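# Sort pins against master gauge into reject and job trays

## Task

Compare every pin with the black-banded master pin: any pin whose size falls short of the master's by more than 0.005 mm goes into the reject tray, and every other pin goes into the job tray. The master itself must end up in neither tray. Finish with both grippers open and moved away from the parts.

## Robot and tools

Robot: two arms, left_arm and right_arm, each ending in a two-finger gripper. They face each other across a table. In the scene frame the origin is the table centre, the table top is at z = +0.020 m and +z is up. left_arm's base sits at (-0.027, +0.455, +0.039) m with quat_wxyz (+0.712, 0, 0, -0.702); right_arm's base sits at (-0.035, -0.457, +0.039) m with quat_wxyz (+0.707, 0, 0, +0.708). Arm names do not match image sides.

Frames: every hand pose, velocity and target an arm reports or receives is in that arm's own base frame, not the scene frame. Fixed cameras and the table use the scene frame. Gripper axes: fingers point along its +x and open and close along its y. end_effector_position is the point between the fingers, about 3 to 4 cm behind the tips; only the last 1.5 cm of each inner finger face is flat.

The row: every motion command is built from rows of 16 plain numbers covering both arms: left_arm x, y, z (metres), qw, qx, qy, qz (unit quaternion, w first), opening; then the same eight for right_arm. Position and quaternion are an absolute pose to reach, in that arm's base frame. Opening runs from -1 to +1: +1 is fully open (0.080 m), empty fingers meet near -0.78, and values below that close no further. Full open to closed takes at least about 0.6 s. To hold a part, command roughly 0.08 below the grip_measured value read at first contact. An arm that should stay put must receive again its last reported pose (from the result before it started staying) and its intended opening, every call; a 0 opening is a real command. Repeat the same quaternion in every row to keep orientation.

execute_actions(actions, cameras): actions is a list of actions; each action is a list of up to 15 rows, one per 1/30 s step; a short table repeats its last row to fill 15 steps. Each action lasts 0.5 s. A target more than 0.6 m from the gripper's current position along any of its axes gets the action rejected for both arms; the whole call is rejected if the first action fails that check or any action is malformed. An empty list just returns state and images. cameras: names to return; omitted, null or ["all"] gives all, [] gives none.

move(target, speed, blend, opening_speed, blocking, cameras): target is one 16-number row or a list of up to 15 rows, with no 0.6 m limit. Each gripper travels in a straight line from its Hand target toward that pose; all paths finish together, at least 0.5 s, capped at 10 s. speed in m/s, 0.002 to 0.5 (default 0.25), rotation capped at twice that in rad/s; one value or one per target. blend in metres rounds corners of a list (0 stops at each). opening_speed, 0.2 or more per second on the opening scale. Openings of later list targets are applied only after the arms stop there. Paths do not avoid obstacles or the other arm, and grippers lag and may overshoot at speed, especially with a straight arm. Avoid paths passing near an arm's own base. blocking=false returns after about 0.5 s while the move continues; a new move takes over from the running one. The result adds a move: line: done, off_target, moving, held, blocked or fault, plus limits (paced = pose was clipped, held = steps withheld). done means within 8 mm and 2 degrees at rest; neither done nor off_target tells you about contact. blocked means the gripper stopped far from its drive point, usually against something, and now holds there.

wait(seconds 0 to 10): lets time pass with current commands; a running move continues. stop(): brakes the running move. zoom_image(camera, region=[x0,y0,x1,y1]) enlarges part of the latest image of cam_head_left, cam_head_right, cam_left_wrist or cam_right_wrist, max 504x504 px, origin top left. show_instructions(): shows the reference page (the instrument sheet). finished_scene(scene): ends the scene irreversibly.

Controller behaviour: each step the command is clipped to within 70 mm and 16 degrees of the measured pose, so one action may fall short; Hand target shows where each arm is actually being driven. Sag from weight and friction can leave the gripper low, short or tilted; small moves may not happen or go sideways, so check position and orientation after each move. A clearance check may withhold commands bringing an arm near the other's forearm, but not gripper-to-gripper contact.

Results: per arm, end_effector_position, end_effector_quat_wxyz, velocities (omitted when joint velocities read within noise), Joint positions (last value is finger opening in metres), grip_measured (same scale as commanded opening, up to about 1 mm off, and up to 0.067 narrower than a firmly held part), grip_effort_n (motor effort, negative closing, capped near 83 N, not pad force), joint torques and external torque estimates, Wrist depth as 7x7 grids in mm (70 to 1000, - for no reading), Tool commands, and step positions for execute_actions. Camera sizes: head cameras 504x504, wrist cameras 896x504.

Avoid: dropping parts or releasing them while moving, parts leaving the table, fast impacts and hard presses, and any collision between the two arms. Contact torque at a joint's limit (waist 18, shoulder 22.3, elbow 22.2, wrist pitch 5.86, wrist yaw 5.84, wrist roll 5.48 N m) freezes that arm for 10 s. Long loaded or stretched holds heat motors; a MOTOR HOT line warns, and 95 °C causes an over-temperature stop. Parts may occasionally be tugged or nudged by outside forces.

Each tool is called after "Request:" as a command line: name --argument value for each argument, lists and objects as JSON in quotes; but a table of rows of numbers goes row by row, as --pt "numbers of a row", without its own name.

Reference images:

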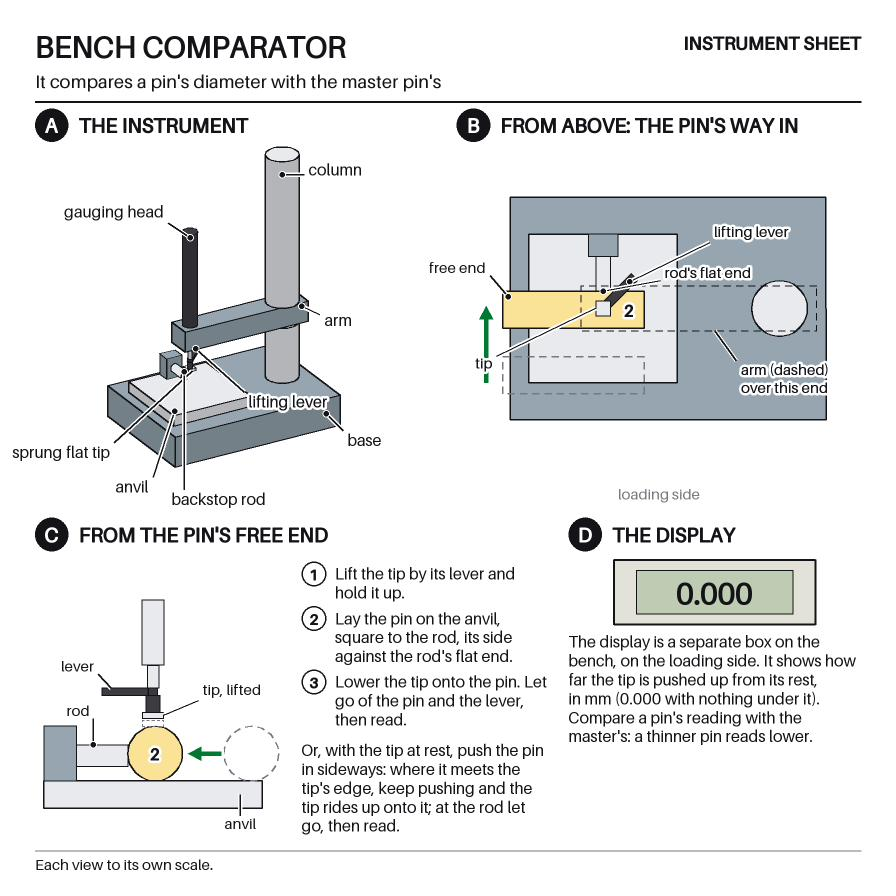

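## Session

Request:
execute_actions --actions '[]'

Scene clock: 0.00 s.
left_arm: end_effector_position=(+0.3970, -0.1193, +0.1140) grip_measured=+0.982 grip_effort_n=n/a end_effector_quat_wxyz=(+0.892, -0.141, +0.415, +0.116) | right_arm: end_effector_position=(+0.3622, +0.1718, +0.2978) grip_measured=+0.984 grip_effort_n=n/a end_effector_quat_wxyz=(+0.872, +0.229, +0.362, +0.238)
Joint positions: left_arm=[-0.414 1.693 1.13 -0.398 -0.341 -0.693 0.079] | right_arm=[0.305 1.41 1.37 -0.555 -0.374 0.492 0.079]
Joint velocities: within noise
Joint torques (N m): no reading
External joint torques (N m): no reading
Motor temperatures (°C): left_arm=[29 29 30 32 33 31] | right_arm=[28 28 28 30 33 34]
Heat: left arm: hottest wrist yaw 33 °C (+0.0 °C/min); right arm: hottest wrist roll 34 °C (+0.0 °C/min).
Wrist depth (mm): cam_left_wrist=[224 236 248 265 285 303 332 / 213 224 234 248 265 287 308 / 203 212 222 233 250 261 287 / 194 201 211 222 236 250 268 / 186 192 201 211 220 237 253 / - 76 194 202 210 88 243 / - - 187 193 203 84 -] | cam_right_wrist=[- - - - 495 215 164 / - - - - 213 370 339 / - - - - 435 354 324 / - - - - 399 349 306 / - - - - 393 97 290 / - 80 - - 371 80 - / - - - 400 349 81 -]
Hand target: left_arm +0.3974, -0.1194, +0.1151; +0.892, -0.141, +0.413, +0.115 | right_arm +0.3620, +0.1718, +0.2995; +0.872, +0.229, +0.359, +0.239
Tool commands: left_gripper/opening=+0.982314 right_gripper/opening=+0.984109
camera_calibration:
cam_left_wrist: T_world_to_cam=[[0.30467, -0.932976, 0.191657, -0.247877], [-0.876012, -0.353472, -0.328118, 0.375322], [0.373871, -0.0679262, -0.92499, 0.0286819], [0, 0, 0, 1]] pos_world=[0.393584, -0.0966491, 0.197188]
cam_right_wrist: T_world_to_cam=[[0.201329, -0.806201, -0.556333, 0.235129], [-0.920285, 0.038836, -0.389316, 0.467708], [0.335473, 0.590366, -0.734116, 0.0749307], [0, 0, 0, 1]] pos_world=[0.357949, 0.127161, 0.367904]

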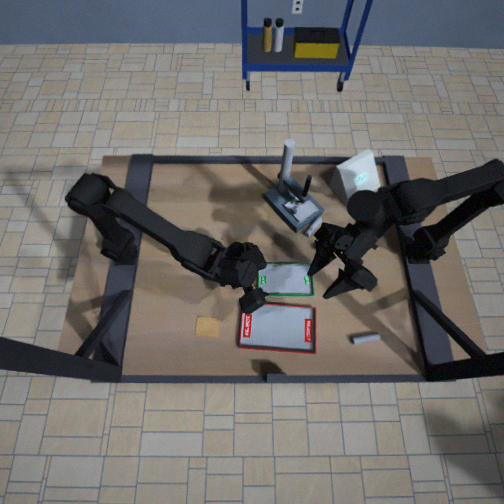

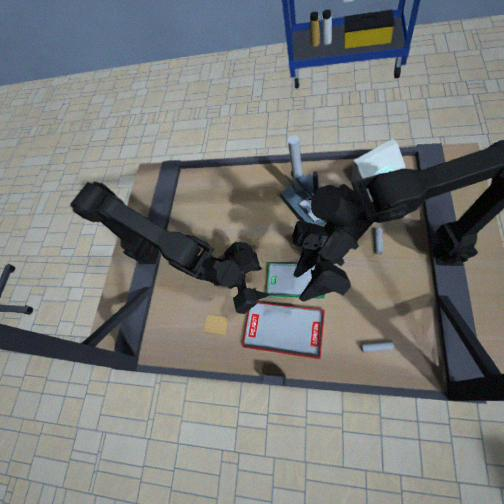

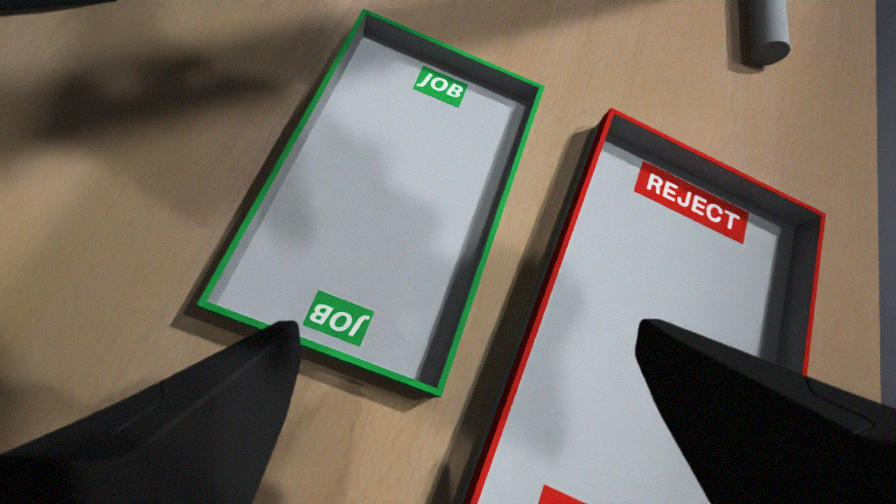

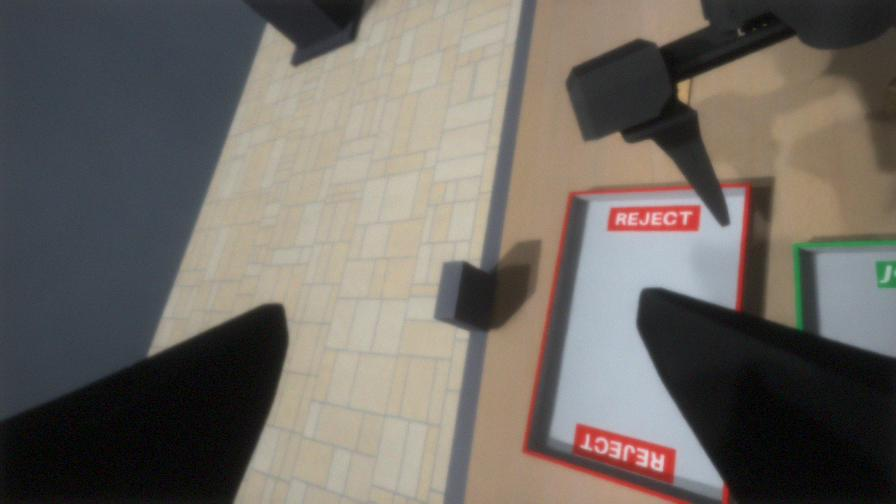

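Request:
move --target '[0.22, 0.05, 0.25, 0.825, 0, 0.566, 0, 1, 0.25, -0.02, 0.30, 0.825, 0, 0.566, 0, 1]'

Scene clock: 7.40 s.
left_arm: end_effector_position=(+0.2185, +0.0496, +0.2468) grip_measured=+0.982 grip_effort_n=-3.0 end_effector_quat_wxyz=(+0.822, +0.000, +0.569, +0.001) | right_arm: end_effector_position=(+0.2507, -0.0190, +0.2961) grip_measured=+0.984 grip_effort_n=-3.5 end_effector_quat_wxyz=(+0.821, +0.002, +0.571, +0.002)
Joint positions: left_arm=[0.289 1.182 1.365 -1.408 0.098 0.271 0.079] | right_arm=[-0.099 1.362 1.706 -1.561 -0.039 -0.091 0.079]
Joint velocities: within noise
Joint torques (N m): left_arm=[0.3 -2.86 7.02 0.69 0.25 0.11] | right_arm=[-0.22 -5.35 6.92 0.69 0.09 -0.13]
External joint torques (N m): left_arm=[0.29 -0.02 1.38 -0.19 0.18 0.11] | right_arm=[-0.21 -1.77 1.75 -0.19 0.11 -0.13]
Motor temperatures (°C): left_arm=[29 30 30 33 33 31] | right_arm=[28 29 30 32 33 34]
Heat: left arm: hottest wrist pitch 33 °C (+8.1 °C/min); right arm: hottest wrist roll 34 °C (+0.0 °C/min).
Wrist depth (mm): cam_left_wrist=[334 337 341 345 348 351 352 / 333 337 340 343 347 351 353 / 332 336 339 344 318 352 356 / 333 336 340 344 347 350 352 / 333 336 339 343 346 350 354 / 330 76 338 343 346 88 354 / - - 338 344 345 84 -] | cam_right_wrist=[363 365 368 375 377 292 385 / 365 370 371 378 342 353 388 / 370 373 376 379 362 386 388 / 372 375 379 382 386 389 390 / 374 375 381 384 387 92 288 / - 80 383 386 389 80 - / - - 386 389 394 81 -]
Hand target: left_arm +0.2199, +0.0500, +0.2499; +0.825, +0.000, +0.566, +0.000 | right_arm +0.2499, -0.0199, +0.3000; +0.825, +0.000, +0.566, +0.000
Off the commanded pose: left_arm 0.004 m, 1 deg | right_arm 0.004 m, 1 deg.
move: done
camera_calibration:
cam_left_wrist: T_world_to_cam=[[-0.00344898, -0.999243, 0.0387564, 0.0470251], [-0.999726, 0.00254813, -0.0232691, 0.256412], [0.0231528, -0.0388261, -0.998978, 0.323255], [0, 0, 0, 1]] pos_world=[0.24902, 0.0588869, 0.327068]
cam_right_wrist: T_world_to_cam=[[-0.0363583, -0.998665, 0.0366882, -0.0167715], [-0.999331, 0.0364758, 0.00253648, 0.27563], [-0.00387132, -0.0365714, -0.999324, 0.375456], [0, 0, 0, 1]] pos_world=[0.276289, -0.0130719, 0.375119]

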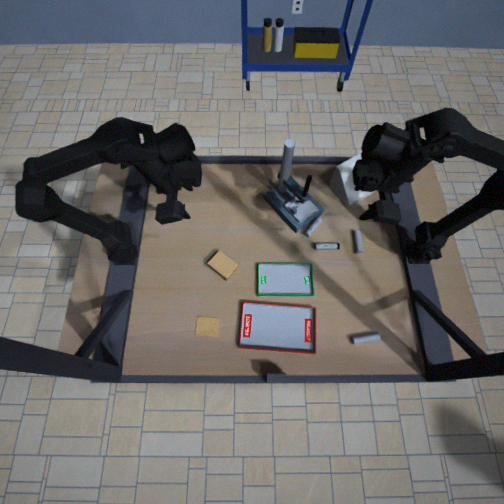

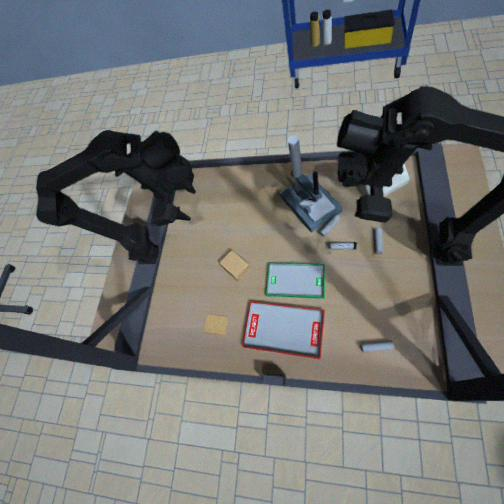

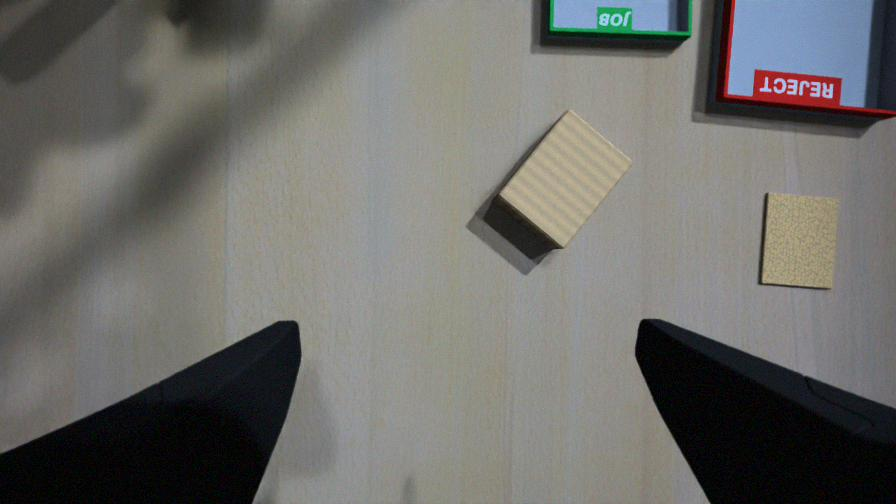

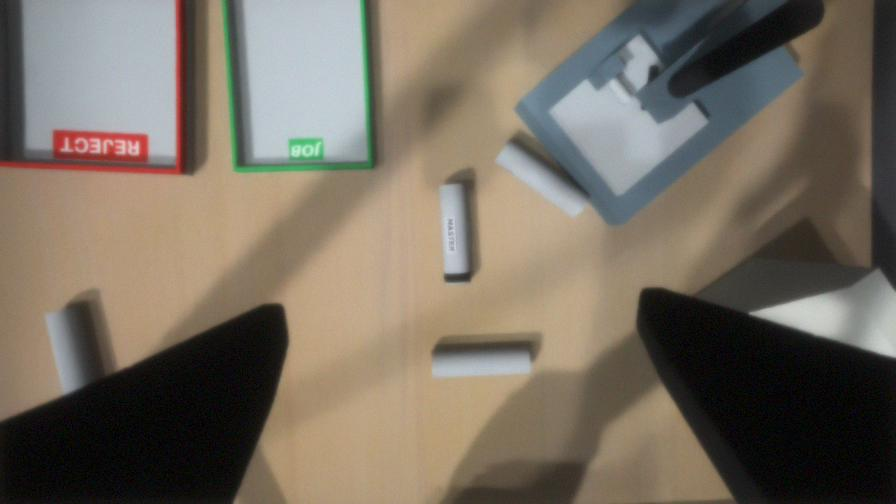

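Request:
move --pt "0.22 0.05 0.25 0.825 0 0.566 0 1 0.23 -0.03 0.12 0.9239 0 0.3827 0 0.1" --pt "0.22 0.05 0.25 0.825 0 0.566 0 1 0.242 -0.034 0.043 0.9239 0 0.3827 0 0.1" --cameras '["cam_right_wrist"]' --speed '[0.3, 0.15]' --blend '[0.01, 0]'

Scene clock: 44.67 s.
left_arm: end_effector_position=(+0.2186, +0.0496, +0.2470) grip_measured=+0.982 grip_effort_n=-3.0 end_effector_quat_wxyz=(+0.822, +0.001, +0.569, +0.001) | right_arm: end_effector_position=(+0.2438, -0.0347, +0.0463) grip_measured=+0.104 grip_effort_n=-19.8 end_effector_quat_wxyz=(+0.925, -0.001, +0.379, -0.002)
Joint positions: left_arm=[0.289 1.182 1.366 -1.408 0.099 0.272 0.079] | right_arm=[-0.245 0.978 0.231 -0.045 -0.17 -0.174 0.04]
Joint velocities: within noise
Joint torques (N m): left_arm=[0.3 -2.86 6.99 0.68 0.24 0.1] | right_arm=[-0.09 -1.81 5.7 1.42 -0.19 -0.07]
External joint torques (N m): left_arm=[0.3 -0.04 1.34 -0.2 0.17 0.09] | right_arm=[-0.1 0.04 -0.34 0.02 -0.1 -0.07]
Motor temperatures (°C): left_arm=[29 30 33 33 33 31] | right_arm=[28 31 36 32 33 34]
Heat: left arm: hottest elbow 33 °C (+4.0 °C/min); right arm: hottest elbow 36 °C (+10.7 °C/min).
Wrist depth (mm): cam_left_wrist=[334 337 341 345 345 351 353 / 334 336 340 344 347 351 355 / 332 337 339 344 318 351 356 / 333 337 340 343 347 351 352 / 332 335 338 342 346 350 355 / 331 76 340 342 345 88 352 / - - 338 343 345 84 -] | cam_right_wrist=[176 176 181 183 178 145 133 / 159 159 168 170 150 148 133 / 156 156 157 140 159 142 137 / 146 146 147 131 149 149 148 / 137 138 140 122 103 140 141 / 131 - 87 128 88 - - / - - 122 124 123 - -]
Hand target: left_arm +0.2200, +0.0500, +0.2500; +0.825, +0.000, +0.566, +0.000 | right_arm +0.2420, -0.0340, +0.0431; +0.924, +0.000, +0.383, +0.000
Off the commanded pose: left_arm 0.003 m, 1 deg | right_arm 0.004 m, 1 deg.
move: done
camera_calibration:
cam_right_wrist: T_world_to_cam=[[-0.0533359, -0.998256, 0.0252883, -0.0188702], [-0.905848, 0.0377103, -0.421921, 0.266797], [0.420232, -0.0454109, -0.90628, 0.0172252], [0, 0, 0, 1]] pos_world=[0.233432, -0.0281161, 0.128655]
Images, in order (width x height): cam_right_wrist 896x504.

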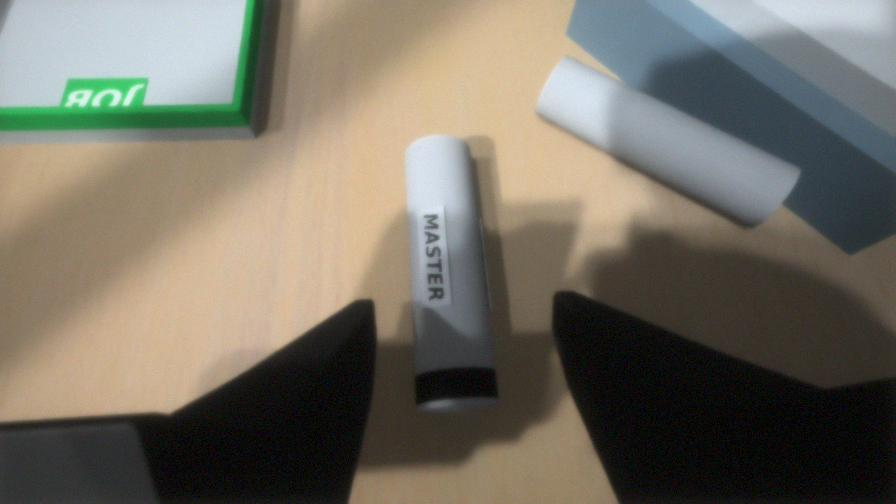

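Request:
move --pt "0.22 0.05 0.25 0.825 0 0.566 0 1 0.241 -0.0315 0.014 0.9239 0 0.3827 0 0.1" --cameras '["cam_right_wrist"]' --speed '[0.08]'

Scene clock: 54.47 s.
left_arm: end_effector_position=(+0.2186, +0.0496, +0.2470) grip_measured=+0.982 grip_effort_n=-3.0 end_effector_quat_wxyz=(+0.822, +0.001, +0.569, +0.001) | right_arm: end_effector_position=(+0.2438, -0.0325, +0.0181) grip_measured=+0.104 grip_effort_n=-19.8 end_effector_quat_wxyz=(+0.926, -0.002, +0.377, +0.000)
Joint positions: left_arm=[0.289 1.182 1.366 -1.408 0.099 0.272 0.079] | right_arm=[-0.233 1.125 0.142 0.197 -0.165 -0.168 0.04]
Joint velocities: within noise
Joint torques (N m): left_arm=[0.3 -2.87 6.97 0.69 0.24 0.1] | right_arm=[0.23 -1.89 4.87 1.37 0.03 0.14]
External joint torques (N m): left_arm=[0.29 -0.05 1.33 -0.2 0.17 0.1] | right_arm=[0.22 0.16 -0.41 -0.01 0.11 0.14]
Motor temperatures (°C): left_arm=[29 30 33 34 33 31] | right_arm=[28 31 36 33 33 34]
Heat: left arm: hottest wrist pitch 34 °C (+2.2 °C/min); right arm: hottest elbow 36 °C (+8.8 °C/min).
Wrist depth (mm): cam_left_wrist=[334 337 341 343 346 351 354 / 332 337 340 344 347 351 354 / 333 336 339 343 318 351 355 / 332 336 340 343 347 351 353 / 332 335 339 343 347 350 354 / 331 76 339 342 344 88 354 / - - 339 341 346 84 -] | cam_right_wrist=[132 137 146 147 135 123 118 / 134 135 136 115 137 125 115 / 125 126 126 106 128 128 127 / 119 118 118 99 119 120 121 / 110 111 112 93 105 114 113 / 105 - 86 104 95 - - / - - 97 99 100 - -]
Hand target: left_arm +0.2200, +0.0500, +0.2500; +0.825, +0.000, +0.566, +0.000 | right_arm +0.2410, -0.0315, +0.0141; +0.924, +0.000, +0.383, +0.000
Off the commanded pose: left_arm 0.003 m, 1 deg | right_arm 0.005 m, 1 deg.
move: done
camera_calibration:
cam_right_wrist: T_world_to_cam=[[-0.0488706, -0.998467, 0.026001, -0.0170596], [-0.904, 0.033147, -0.426246, 0.254356], [0.424731, -0.0443358, -0.904233, -0.00935484], [0, 0, 0, 1]] pos_world=[0.233078, -0.0258793, 0.100403]
Images, in order (width x height): cam_right_wrist 896x504.

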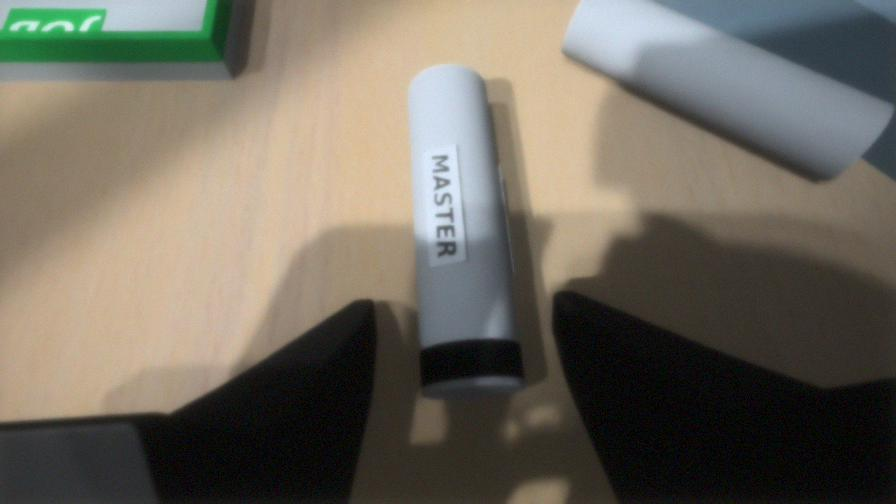

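Request:
move --pt "0.22 0.05 0.25 0.825 0 0.566 0 1 0.242 -0.0315 0.009 0.9239 0 0.3827 0 0.1" --pt "0.22 0.05 0.25 0.825 0 0.566 0 1 0.242 -0.0315 0.009 0.9239 0 0.3827 0 -0.55" --cameras '["cam_right_wrist"]' --speed '[0.03, 0.1]' --opening_speed 0.8

Scene clock: 63.53 s.
left_arm: end_effector_position=(+0.2186, +0.0496, +0.2470) grip_measured=+0.982 grip_effort_n=-2.6 end_effector_quat_wxyz=(+0.822, +0.001, +0.569, +0.001) | right_arm: end_effector_position=(+0.2479, -0.0328, +0.0169) grip_measured=-0.384 grip_effort_n=-83.5 end_effector_quat_wxyz=(+0.929, -0.004, +0.369, +0.000)
Joint positions: left_arm=[0.289 1.182 1.366 -1.408 0.099 0.272 0.079] | right_arm=[-0.23 1.163 0.137 0.257 -0.165 -0.167 0.018]
Joint velocities: within noise
Joint torques (N m): left_arm=[0.3 -2.87 6.98 0.68 0.24 0.1] | right_arm=[0.18 -1.44 4.2 0.98 0.07 0.13]
External joint torques (N m): left_arm=[0.29 -0.04 1.3 -0.22 0.17 0.1] | right_arm=[0.18 0.73 -0.9 -0.4 0.15 0.13]
Motor temperatures (°C): left_arm=[29 30 33 34 33 31] | right_arm=[28 30 35 33 33 34]
Heat: left arm: hottest wrist pitch 34 °C (+1.0 °C/min); right arm: hottest elbow 35 °C (+6.0 °C/min).
Wrist depth (mm): cam_left_wrist=[334 338 341 344 348 351 354 / 334 337 341 344 347 350 355 / 333 337 340 344 318 352 355 / 333 336 340 343 347 351 353 / 332 335 338 342 346 351 355 / 331 76 339 342 346 88 353 / - - 339 342 345 84 -] | cam_right_wrist=[143 138 149 150 132 129 118 / 133 135 137 122 137 120 115 / 126 127 127 107 129 129 121 / 119 118 119 100 120 121 121 / 110 111 111 91 111 114 113 / 105 106 - 102 87 - - / - - - 99 97 - -]
Hand target: left_arm +0.2200, +0.0500, +0.2500; +0.825, +0.000, +0.566, +0.000 | right_arm +0.2418, -0.0315, +0.0092; +0.924, +0.000, +0.383, +0.000
Off the commanded pose: left_arm 0.003 m, 1 deg | right_arm 0.010 m, 2 deg.
move: off_target (right_arm); target 2's new opening was sent with right_arm's hand 0.010 m and 2 deg from that target
camera_calibration:
cam_right_wrist: T_world_to_cam=[[-0.0480703, -0.998455, 0.0278866, -0.0174299], [-0.897117, 0.0308824, -0.440712, 0.255954], [0.43917, -0.0462027, -0.897215, -0.0159469], [0, 0, 0, 1]] pos_world=[0.235786, -0.0260443, 0.0989803]
Images, in order (width x height): cam_right_wrist 896x504.

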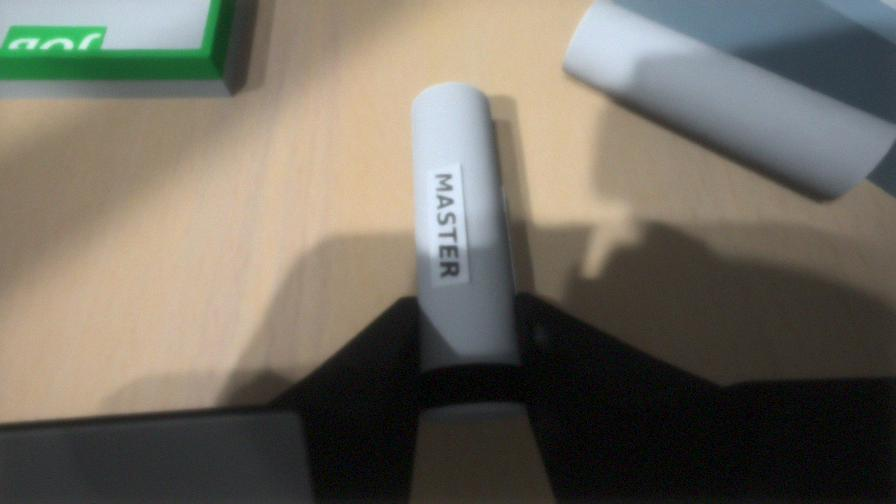

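Request:
move --pt "0.22 0.05 0.25 0.825 0 0.566 0 1 0.242 -0.0315 0.009 0.9239 0 0.3827 0 -0.1" --pt "0.22 0.05 0.25 0.825 0 0.566 0 1 0.242 -0.0315 0.0165 0.9239 0 0.3827 0 -0.1" --cameras '["cam_right_wrist"]' --speed '[0.03, 0.05]' --opening_speed 0.8

Scene clock: 73.87 s.
left_arm: end_effector_position=(+0.2186, +0.0496, +0.2470) grip_measured=+0.982 grip_effort_n=-3.0 end_effector_quat_wxyz=(+0.822, +0.001, +0.569, +0.001) | right_arm: end_effector_position=(+0.2433, -0.0321, +0.0176) grip_measured=-0.104 grip_effort_n=14.2 end_effector_quat_wxyz=(+0.925, -0.002, +0.379, +0.000)
Joint positions: left_arm=[0.289 1.182 1.366 -1.408 0.099 0.272 0.079] | right_arm=[-0.23 1.124 0.144 0.189 -0.162 -0.166 0.03]
Joint velocities: within noise
Joint torques (N m): left_arm=[0.3 -2.86 6.98 0.68 0.24 0.09] | right_arm=[0.16 -2.77 5.67 0.76 -0.01 0.12]
External joint torques (N m): left_arm=[0.3 -0.06 1.36 -0.19 0.17 0.09] | right_arm=[0.17 -0.72 0.39 -0.61 0.08 0.12]
Motor temperatures (°C): left_arm=[29 30 33 34 33 31] | right_arm=[28 30 33 34 33 34]
Heat: left arm: hottest wrist pitch 34 °C (+1.0 °C/min); right arm: hottest wrist pitch 34 °C (+2.0 °C/min).
Wrist depth (mm): cam_left_wrist=[333 337 342 344 348 351 352 / 333 337 341 344 347 351 354 / 334 336 340 344 318 352 355 / 333 336 340 343 348 351 352 / 332 335 340 342 347 349 355 / 331 76 340 342 346 88 353 / - - 338 342 346 84 -] | cam_right_wrist=[132 137 146 147 136 124 118 / 134 134 135 114 137 126 115 / 125 126 126 106 128 128 127 / 119 118 118 99 119 120 121 / 110 111 111 95 103 114 113 / 105 106 - 104 92 - - / - - - 100 99 - -]
Hand target: left_arm +0.2200, +0.0500, +0.2500; +0.825, +0.000, +0.566, +0.000 | right_arm +0.2420, -0.0315, +0.0164; +0.924, +0.000, +0.383, +0.000
Off the commanded pose: left_arm 0.003 m, 1 deg | right_arm 0.002 m, 0 deg.
move: done
camera_calibration:
cam_right_wrist: T_world_to_cam=[[-0.0493862, -0.99846, 0.0252688, -0.0165777], [-0.906337, 0.0341707, -0.421172, 0.254131], [0.41966, -0.0437021, -0.906629, -0.00827033], [0, 0, 0, 1]] pos_world=[0.23298, -0.0255974, 0.0999535]
Images, in order (width x height): cam_right_wrist 896x504.

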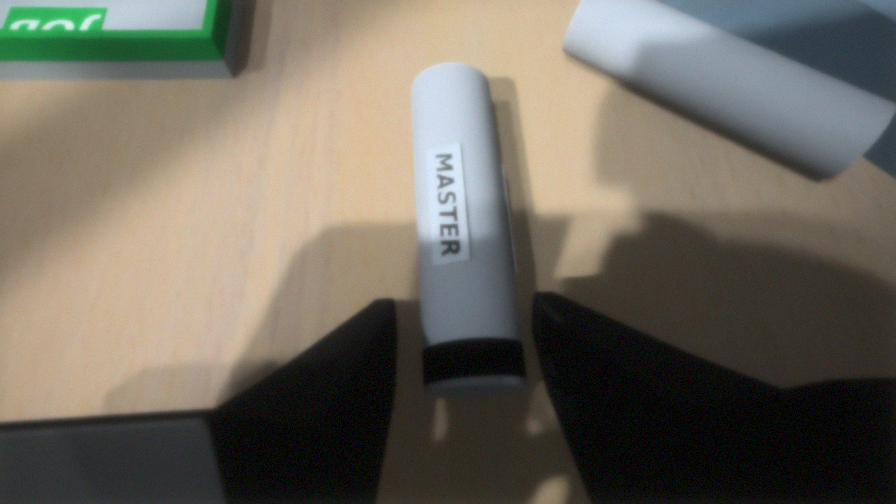

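Request:
move --pt "0.22 0.05 0.25 0.825 0 0.566 0 1 0.2455 -0.0315 0.0195 0.9239 0 0.3827 0 -0.1" --pt "0.22 0.05 0.25 0.825 0 0.566 0 1 0.2455 -0.0315 0.0195 0.9239 0 0.3827 0 -0.48" --cameras '["cam_right_wrist"]' --speed '[0.05, 0.05]' --opening_speed 0.8

Scene clock: 80.20 s.
left_arm: end_effector_position=(+0.2186, +0.0496, +0.2470) grip_measured=+0.982 grip_effort_n=-3.0 end_effector_quat_wxyz=(+0.822, +0.001, +0.569, +0.001) | right_arm: end_effector_position=(+0.2440, -0.0320, +0.0185) grip_measured=-0.385 grip_effort_n=-83.5 end_effector_quat_wxyz=(+0.924, -0.001, +0.383, -0.001)
Joint positions: left_arm=[0.289 1.182 1.366 -1.408 0.099 0.272 0.079] | right_arm=[-0.226 1.124 0.154 0.172 -0.157 -0.163 0.018]
Joint velocities: within noise
Joint torques (N m): left_arm=[0.3 -2.86 6.97 0.69 0.24 0.1] | right_arm=[0.29 -2.25 6.47 1.04 -0.07 0.14]
External joint torques (N m): left_arm=[0.28 -0.03 1.29 -0.21 0.18 0.1] | right_arm=[0.29 -0.14 1.08 -0.35 0.01 0.14]
Motor temperatures (°C): left_arm=[29 30 34 34 33 31] | right_arm=[28 30 33 34 33 34]
Heat: left arm: hottest elbow 34 °C (+3.0 °C/min); right arm: hottest wrist pitch 34 °C (+2.0 °C/min).
Wrist depth (mm): cam_left_wrist=[333 337 340 346 348 351 354 / 333 336 341 344 348 351 354 / 332 337 340 345 318 351 355 / 334 335 339 342 346 350 353 / 332 335 338 343 346 350 355 / 331 76 339 343 345 88 353 / - - 338 342 346 84 -] | cam_right_wrist=[132 138 145 146 135 123 118 / 133 134 135 114 136 125 115 / 125 125 126 106 127 128 127 / 119 118 118 99 119 120 121 / 110 111 111 92 111 114 114 / 106 106 - 104 87 - - / - - - 100 98 - -]
Hand target: left_arm +0.2200, +0.0500, +0.2500; +0.825, +0.000, +0.566, +0.000 | right_arm +0.2454, -0.0315, +0.0194; +0.924, +0.000, +0.383, +0.000
Off the commanded pose: left_arm 0.003 m, 1 deg | right_arm 0.002 m, 0 deg.
move: done
camera_calibration:
cam_right_wrist: T_world_to_cam=[[-0.0511558, -0.998368, 0.0253713, -0.0160685], [-0.90942, 0.0360693, -0.414312, 0.255878], [0.412721, -0.0442676, -0.909781, -0.00607152], [0, 0, 0, 1]] pos_world=[0.234384, -0.0255404, 0.100897]
Images, in order (width x height): cam_right_wrist 896x504.

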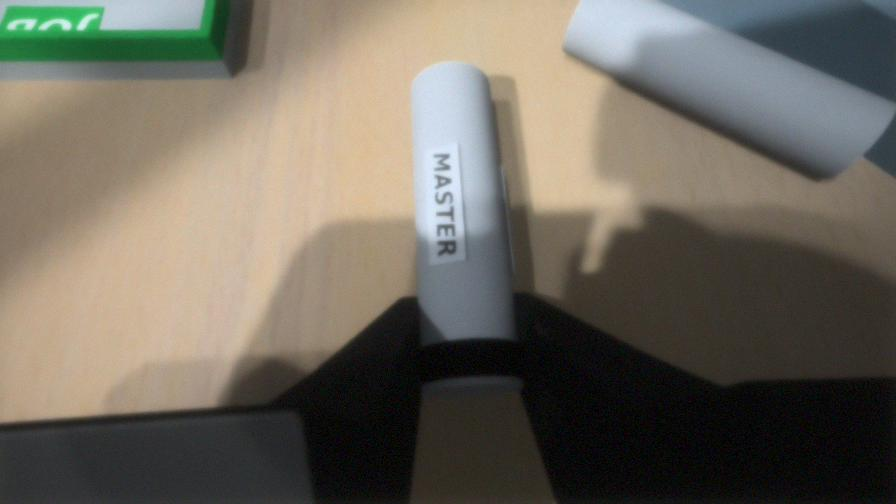

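Request:
move --pt "0.22 0.05 0.25 0.825 0 0.566 0 1 0.2465 -0.0315 0.0195 0.9239 0 0.3827 0 -0.1" --pt "0.22 0.05 0.25 0.825 0 0.566 0 1 0.2525 -0.0315 0.0200 0.9239 0 0.3827 0 -0.1" --pt "0.22 0.05 0.25 0.825 0 0.566 0 1 0.2525 -0.0315 0.0200 0.9239 0 0.3827 0 -0.48" --cameras '["cam_right_wrist"]' --speed '[0.05, 0.05, 0.05]' --opening_speed 0.8

Scene clock: 87.17 s.
left_arm: end_effector_position=(+0.2186, +0.0496, +0.2470) grip_measured=+0.982 grip_effort_n=-3.0 end_effector_quat_wxyz=(+0.822, +0.001, +0.569, +0.001) | right_arm: end_effector_position=(+0.2504, -0.0317, +0.0188) grip_measured=-0.385 grip_effort_n=-83.5 end_effector_quat_wxyz=(+0.923, -0.001, +0.384, +0.000)
Joint positions: left_arm=[0.289 1.182 1.366 -1.408 0.099 0.272 0.079] | right_arm=[-0.215 1.166 0.175 0.192 -0.15 -0.155 0.018]
Joint velocities: within noise
Joint torques (N m): left_arm=[0.29 -2.87 6.98 0.68 0.24 0.1] | right_arm=[0.24 -2.16 6.47 1.31 -0.05 0.14]
External joint torques (N m): left_arm=[0.28 -0.05 1.34 -0.2 0.18 0.09] | right_arm=[0.24 0.17 1.16 -0.08 0.03 0.13]
Motor temperatures (°C): left_arm=[29 30 34 34 33 31] | right_arm=[28 29 33 34 33 34]
Heat: left arm: hottest elbow 34 °C (+2.0 °C/min); right arm: hottest wrist pitch 34 °C (+2.0 °C/min).
Wrist depth (mm): cam_left_wrist=[335 337 341 345 347 351 355 / 333 336 340 344 348 352 354 / 333 335 339 344 318 352 356 / 333 336 340 343 347 352 353 / 333 335 340 343 346 351 354 / 331 76 339 342 346 88 352 / - - 339 342 346 84 -] | cam_right_wrist=[139 140 145 146 132 121 118 / 131 132 135 116 135 120 114 / 125 125 126 106 127 128 119 / 119 118 118 99 119 120 121 / 111 111 111 91 111 114 113 / 106 106 - 89 87 - - / - - - 100 98 - -]
Hand target: left_arm +0.2200, +0.0500, +0.2500; +0.825, +0.000, +0.566, +0.000 | right_arm +0.2525, -0.0315, +0.0200; +0.924, +0.000, +0.383, +0.000
Off the commanded pose: left_arm 0.003 m, 1 deg | right_arm 0.002 m, 0 deg.
move: done
camera_calibration:
cam_right_wrist: T_world_to_cam=[[-0.0504962, -0.998413, 0.0249164, -0.0156221], [-0.910367, 0.0357549, -0.412254, 0.261949], [0.410709, -0.0435003, -0.910728, -0.00782195], [0, 0, 0, 1]] pos_world=[0.240894, -0.0253036, 0.101255]
Images, in order (width x height): cam_right_wrist 896x504.

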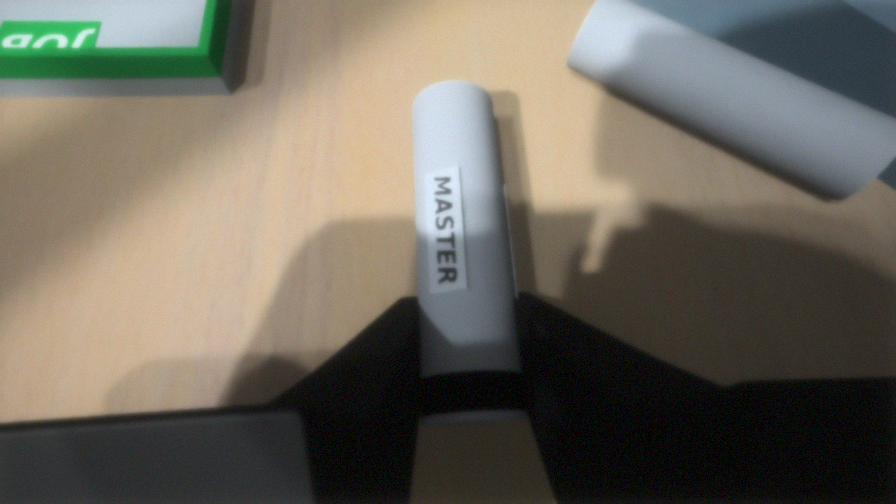

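Request:
move --pt "0.22 0.05 0.25 0.825 0 0.566 0 1 0.245 -0.0315 0.09 0.9239 0 0.3827 0 -0.48" --pt "0.22 0.05 0.25 0.825 0 0.566 0 1 0.27 -0.09 0.12 0.8235 0.1741 0.3453 -0.4151 -0.48" --pt "0.22 0.05 0.25 0.825 0 0.566 0 1 0.313 -0.132 0.09 0.8235 0.1741 0.3453 -0.4151 -0.48" --cameras '["cam_right_wrist", "cam_head_right"]' --speed '[0.15, 0.25, 0.2]' --blend '[0.01, 0.02, 0]'

Scene clock: 102.80 s.
left_arm: end_effector_position=(+0.2186, +0.0496, +0.2470) grip_measured=+0.982 grip_effort_n=-3.0 end_effector_quat_wxyz=(+0.822, +0.001, +0.569, +0.001) | right_arm: end_effector_position=(+0.3076, -0.1297, +0.0842) grip_measured=-0.385 grip_effort_n=-83.5 end_effector_quat_wxyz=(+0.820, +0.173, +0.354, -0.415)
Joint positions: left_arm=[0.289 1.182 1.366 -1.408 0.099 0.272 0.079] | right_arm=[-0.184 1.453 0.731 -0.246 0.495 0.588 0.018]
Joint velocities: within noise
Joint torques (N m): left_arm=[0.3 -2.87 6.98 0.69 0.24 0.09] | right_arm=[-0.2 -5.74 8.13 1.39 0.35 -0.13]
External joint torques (N m): left_arm=[0.29 -0.07 1.28 -0.23 0.17 0.09] | right_arm=[-0.22 -0.76 2.27 0.24 0.09 -0.13]
Motor temperatures (°C): left_arm=[29 30 34 34 33 31] | right_arm=[28 29 36 35 33 34]
Heat: left arm: hottest elbow 34 °C (+2.0 °C/min); right arm: hottest elbow 36 °C (+0.0 °C/min).
Wrist depth (mm): cam_left_wrist=[333 337 342 344 347 351 354 / 333 337 341 345 347 350 354 / 333 335 340 343 318 352 356 / 332 337 339 344 346 352 352 / 332 336 338 343 346 350 355 / 332 76 338 342 346 88 353 / - - 338 342 345 84 -] | cam_right_wrist=[211 - 86 184 228 232 223 / 197 194 82 114 213 217 219 / 185 124 121 106 199 202 154 / 175 137 138 99 186 190 153 / 166 132 130 91 148 179 152 / 159 133 - - 87 - - / - - - 153 - - -]
Hand target: left_arm +0.2200, +0.0500, +0.2500; +0.825, +0.000, +0.566, +0.000 | right_arm +0.3129, -0.1319, +0.0901; +0.824, +0.174, +0.345, -0.415
Off the commanded pose: left_arm 0.003 m, 1 deg | right_arm 0.008 m, 1 deg.
move: done
camera_calibration:
cam_right_wrist: T_world_to_cam=[[-0.831392, -0.554622, 0.0343704, 0.184781], [-0.521727, 0.757799, -0.391844, 0.31689], [0.19128, -0.343708, -0.919389, 0.0532118], [0, 0, 0, 1]] pos_world=[0.308777, -0.119366, 0.166743]
Images, in order (width x height): cam_head_right 504x504, cam_right_wrist 896x504.

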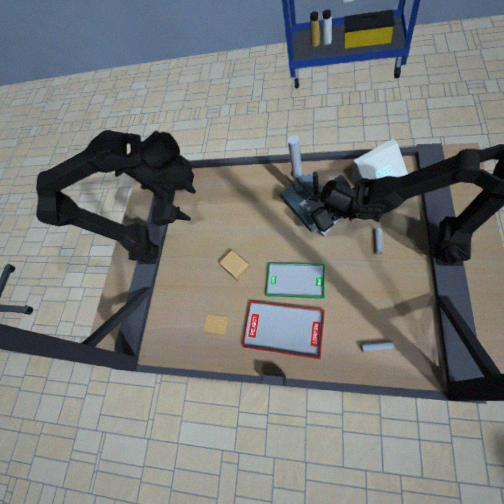

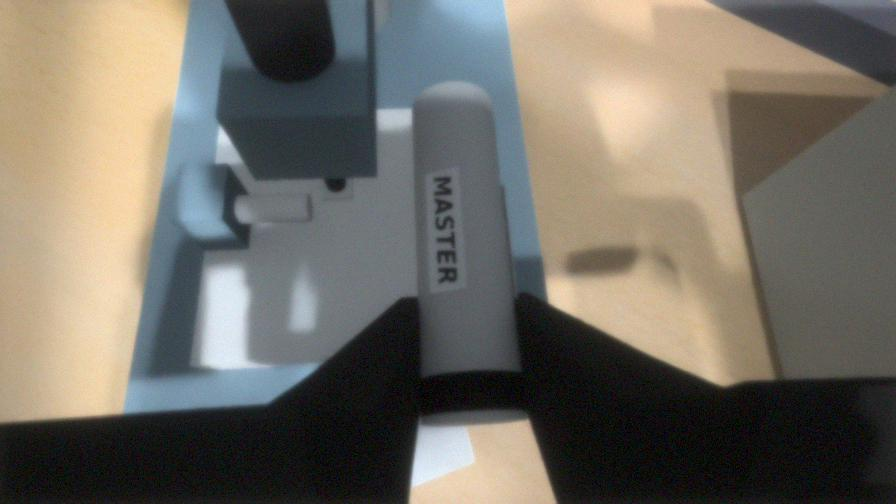

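Request:
move --pt "0.22 0.05 0.25 0.825 0 0.566 0 1 0.3135 -0.1291 0.075 0.8320 0.1661 0.3421 -0.4040 -0.48" --pt "0.22 0.05 0.25 0.825 0 0.566 0 1 0.3135 -0.1291 0.058 0.8320 0.1661 0.3421 -0.4040 -0.48" --cameras '["cam_right_wrist"]' --speed '[0.1, 0.05]' --blend '[0.005, 0]'

Scene clock: 115.70 s.
left_arm: end_effector_position=(+0.2186, +0.0496, +0.2470) grip_measured=+0.982 grip_effort_n=-2.6 end_effector_quat_wxyz=(+0.822, +0.001, +0.569, +0.001) | right_arm: end_effector_position=(+0.3155, -0.1300, +0.0617) grip_measured=-0.385 grip_effort_n=-83.5 end_effector_quat_wxyz=(+0.833, +0.169, +0.337, -0.404)
Joint positions: left_arm=[0.289 1.182 1.366 -1.408 0.099 0.272 0.079] | right_arm=[-0.182 1.517 0.656 -0.051 0.489 0.558 0.018]
Joint velocities: within noise
Joint torques (N m): left_arm=[0.3 -2.87 6.97 0.69 0.24 0.09] | right_arm=[0.18 -5.6 5.22 1.15 0.3 -0.08]
External joint torques (N m): left_arm=[0.3 -0.04 1.34 -0.18 0.17 0.09] | right_arm=[0.19 -0.42 -0.37 -0.07 0.05 -0.09]
Motor temperatures (°C): left_arm=[29 30 34 34 33 31] | right_arm=[28 31 37 35 33 34]
Heat: left arm: hottest elbow 34 °C (+1.0 °C/min); right arm: hottest elbow 37 °C (+2.0 °C/min).
Wrist depth (mm): cam_left_wrist=[334 337 340 346 347 351 354 / 334 336 340 345 348 351 353 / 333 336 340 344 317 351 355 / 333 336 340 343 347 351 353 / 333 335 338 342 347 351 354 / 331 76 340 342 345 88 354 / - - 338 342 345 84 -] | cam_right_wrist=[194 - - 162 202 207 209 / 181 179 74 115 185 191 193 / 169 105 123 107 145 178 175 / 159 126 118 99 133 166 163 / 149 113 111 91 104 156 155 / - 114 - - 87 - - / - - - 118 - - -]
Hand target: left_arm +0.2200, +0.0500, +0.2500; +0.825, +0.000, +0.566, +0.000 | right_arm +0.3136, -0.1291, +0.0581; +0.832, +0.166, +0.342, -0.404
Off the commanded pose: left_arm 0.003 m, 1 deg | right_arm 0.004 m, 1 deg.
move: done
camera_calibration:
cam_right_wrist: T_world_to_cam=[[-0.817937, -0.575172, 0.0125404, 0.186363], [-0.524869, 0.737123, -0.425632, 0.312811], [0.235567, -0.354722, -0.90481, 0.0146467], [0, 0, 0, 1]] pos_world=[0.313168, -0.118194, 0.144058]
Images, in order (width x height): cam_right_wrist 896x504.

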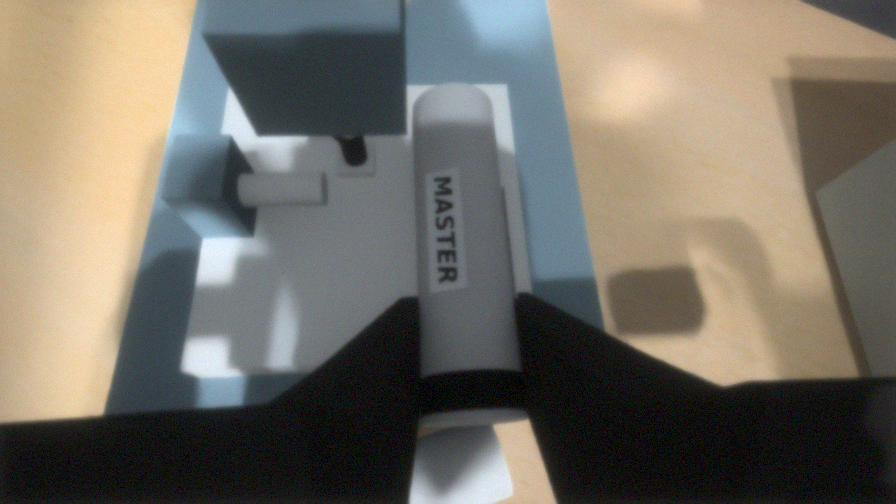

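Request:
move --pt "0.22 0.05 0.25 0.825 0 0.566 0 1 0.3125 -0.1285 0.055 0.8296 0.1689 0.3479 -0.4028 -0.48" --cameras '["cam_right_wrist"]' --speed '[0.03]'

Request:
move --pt "0.22 0.05 0.25 0.825 0 0.566 0 1 0.3125 -0.1285 0.0525 0.8296 0.1689 0.3479 -0.4028 -0.48" --cameras '["cam_right_wrist"]' --speed '[0.03]'

Scene clock: 125.60 s.
left_arm: end_effector_position=(+0.2186, +0.0496, +0.2470) grip_measured=+0.982 grip_effort_n=-3.0 end_effector_quat_wxyz=(+0.822, +0.001, +0.569, +0.001) | right_arm: end_effector_position=(+0.3151, -0.1300, +0.0613) grip_measured=-0.385 grip_effort_n=-83.5 end_effector_quat_wxyz=(+0.833, +0.169, +0.338, -0.404)
Joint positions: left_arm=[0.289 1.182 1.366 -1.408 0.099 0.272 0.079] | right_arm=[-0.183 1.518 0.656 -0.052 0.488 0.558 0.018]
Joint velocities: within noise
Joint torques (N m): left_arm=[0.29 -2.87 6.97 0.69 0.24 0.1] | right_arm=[0 -5.03 5.24 0.81 0.02 0.06]
External joint torques (N m): left_arm=[0.3 -0.05 1.31 -0.21 0.17 0.09] | right_arm=[-0.04 0.06 -0.24 -0.38 -0.22 0.06]
Motor temperatures (°C): left_arm=[29 30 34 34 33 31] | right_arm=[28 31 36 35 33 34]
Heat: left arm: hottest elbow 34 °C (+1.0 °C/min); right arm: hottest elbow 36 °C (+2.0 °C/min).
Wrist depth (mm): cam_left_wrist=[334 337 341 344 347 350 353 / 333 337 340 343 346 350 354 / 332 336 339 343 318 351 356 / 332 336 339 343 348 351 353 / 332 335 340 342 346 351 354 / 331 76 339 342 345 88 354 / - - 338 342 345 84 -] | cam_right_wrist=[194 - - 162 202 207 208 / 181 179 74 115 184 191 194 / 169 105 123 107 145 178 174 / 158 126 118 99 133 166 163 / 149 113 111 91 104 156 155 / - 114 - - 87 - - / - - - 118 - - -]
Hand target: left_arm +0.2200, +0.0500, +0.2500; +0.825, +0.000, +0.566, +0.000 | right_arm +0.3124, -0.1285, +0.0551; +0.830, +0.169, +0.348, -0.403
Off the commanded pose: left_arm 0.003 m, 1 deg | right_arm 0.007 m, 1 deg.
move: done
camera_calibration:
cam_right_wrist: T_world_to_cam=[[-0.81786, -0.575254, 0.0137111, 0.186024], [-0.525841, 0.737507, -0.423762, 0.312697], [0.233659, -0.353788, -0.90567, 0.0151483], [0, 0, 0, 1]] pos_world=[0.313031, -0.118246, 0.143678]
Images, in order (width x height): cam_right_wrist 896x504.

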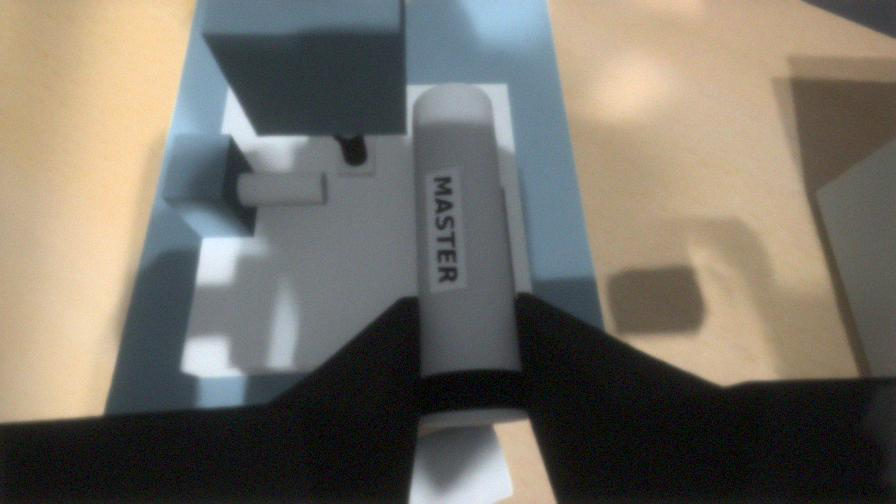

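Scene clock: 126.30 s.
left_arm: end_effector_position=(+0.2186, +0.0496, +0.2470) grip_measured=+0.982 grip_effort_n=-2.6 end_effector_quat_wxyz=(+0.822, +0.001, +0.569, +0.001) | right_arm: end_effector_position=(+0.3151, -0.1300, +0.0608) grip_measured=-0.385 grip_effort_n=-83.5 end_effector_quat_wxyz=(+0.833, +0.169, +0.337, -0.404)
Joint positions: left_arm=[0.289 1.182 1.366 -1.408 0.099 0.272 0.079] | right_arm=[-0.183 1.519 0.654 -0.048 0.488 0.558 0.018]
Joint velocities: within noise
Joint torques (N m): left_arm=[0.29 -2.87 6.98 0.69 0.24 0.09] | right_arm=[0.04 -4.35 4.86 1.25 0.01 0.07]
External joint torques (N m): left_arm=[0.28 0 1.33 -0.18 0.17 0.09] | right_arm=[0.04 0.79 -0.66 0.04 -0.24 0.07]
Motor temperatures (°C): left_arm=[29 30 34 34 33 31] | right_arm=[28 31 36 35 33 34]
Heat: left arm: hottest elbow 34 °C (+1.0 °C/min); right arm: hottest elbow 36 °C (+2.0 °C/min).
Wrist depth (mm): cam_left_wrist=[334 337 342 345 347 350 354 / 333 337 340 344 348 351 354 / 333 336 340 344 317 351 355 / 333 336 340 343 347 351 353 / 332 335 339 342 347 350 354 / 331 76 339 342 346 88 353 / - - 338 342 346 84 -] | cam_right_wrist=[195 - - 163 202 207 208 / 181 180 74 115 184 191 194 / 169 105 123 107 145 178 175 / 159 126 118 99 133 166 163 / 149 113 111 91 104 156 155 / - 114 - - 87 - - / - - - 118 - - -]
Hand target: left_arm +0.2200, +0.0500, +0.2500; +0.825, +0.000, +0.566, +0.000 | right_arm +0.3123, -0.1284, +0.0526; +0.830, +0.169, +0.348, -0.403
Off the commanded pose: left_arm 0.003 m, 1 deg | right_arm 0.009 m, 1 deg.
move: off_target (right_arm)
camera_calibration:
cam_right_wrist: T_world_to_cam=[[-0.817875, -0.575252, 0.0129104, 0.186069], [-0.525364, 0.737419, -0.424507, 0.312334], [0.234678, -0.353976, -0.905332, 0.0142933], [0, 0, 0, 1]] pos_world=[0.312916, -0.118225, 0.143126]
Images, in order (width x height): cam_right_wrist 896x504.

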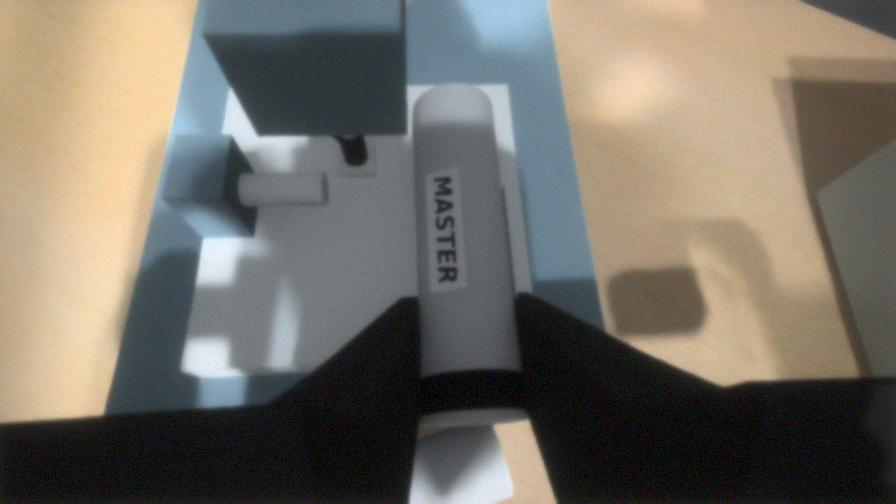

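Request:
move --pt "0.22 0.05 0.25 0.825 0 0.566 0 1 0.3125 -0.1285 0.060 0.8259 0.1731 0.3565 -0.4010 -0.48" --pt "0.22 0.05 0.25 0.825 0 0.566 0 1 0.3125 -0.1285 0.0565 0.8259 0.1731 0.3565 -0.4010 -0.48" --cameras '["cam_right_wrist"]' --speed '[0.03, 0.03]'

Scene clock: 131.37 s.
left_arm: end_effector_position=(+0.2186, +0.0496, +0.2470) grip_measured=+0.982 grip_effort_n=-3.0 end_effector_quat_wxyz=(+0.822, +0.001, +0.569, +0.001) | right_arm: end_effector_position=(+0.3143, -0.1295, +0.0611) grip_measured=-0.385 grip_effort_n=-83.5 end_effector_quat_wxyz=(+0.828, +0.171, +0.350, -0.403)
Joint positions: left_arm=[0.289 1.182 1.366 -1.408 0.099 0.272 0.079] | right_arm=[-0.187 1.519 0.674 -0.094 0.476 0.561 0.018]
Joint velocities: within noise
Joint torques (N m): left_arm=[0.3 -2.87 6.98 0.68 0.24 0.1] | right_arm=[-0.12 -5.41 5.47 0.91 -0.06 0.11]
External joint torques (N m): left_arm=[0.31 -0.03 1.29 -0.21 0.17 0.1] | right_arm=[-0.13 -0.21 -0.11 -0.29 -0.31 0.11]
Motor temperatures (°C): left_arm=[29 30 35 34 33 31] | right_arm=[28 31 36 35 33 34]
Heat: left arm: hottest elbow 35 °C (+2.0 °C/min); right arm: hottest elbow 36 °C (+2.0 °C/min).
Wrist depth (mm): cam_left_wrist=[335 337 341 344 348 351 353 / 333 337 340 344 348 352 354 / 333 337 340 343 318 351 355 / 332 336 341 344 346 352 353 / 332 336 340 343 347 352 354 / 331 76 339 343 345 88 352 / - - 338 342 347 84 -] | cam_right_wrist=[189 - - 159 198 204 205 / 178 143 75 113 183 189 192 / 166 105 121 106 143 177 174 / 157 124 117 99 133 166 163 / 148 112 110 91 104 156 155 / - 114 - - 87 - - / - - - 119 - - -]
Hand target: left_arm +0.2200, +0.0500, +0.2500; +0.825, +0.000, +0.566, +0.000 | right_arm +0.3124, -0.1285, +0.0565; +0.826, +0.173, +0.357, -0.401
Off the commanded pose: left_arm 0.003 m, 1 deg | right_arm 0.005 m, 1 deg.
move: done
camera_calibration:
cam_right_wrist: T_world_to_cam=[[-0.816645, -0.576734, 0.0216478, 0.184504], [-0.53546, 0.74314, -0.40128, 0.314205], [0.215344, -0.339295, -0.9157, 0.0236045], [0, 0, 0, 1]] pos_world=[0.313835, -0.11908, 0.143705]
Images, in order (width x height): cam_right_wrist 896x504.

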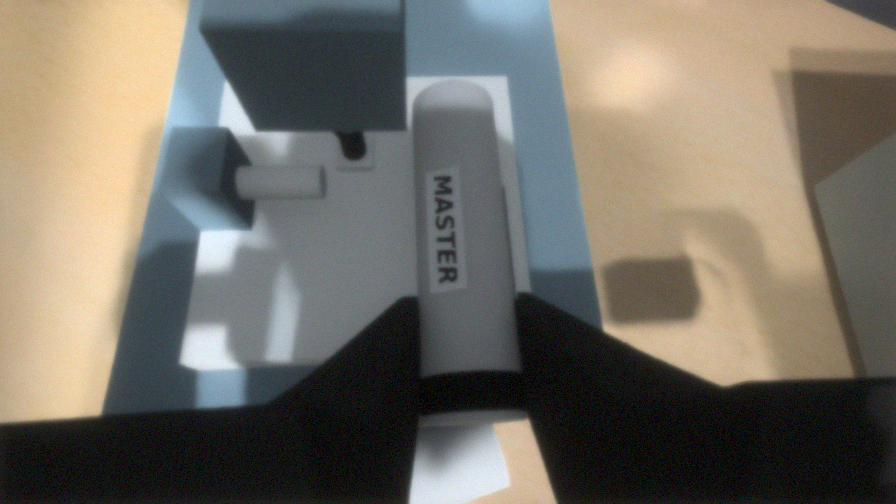

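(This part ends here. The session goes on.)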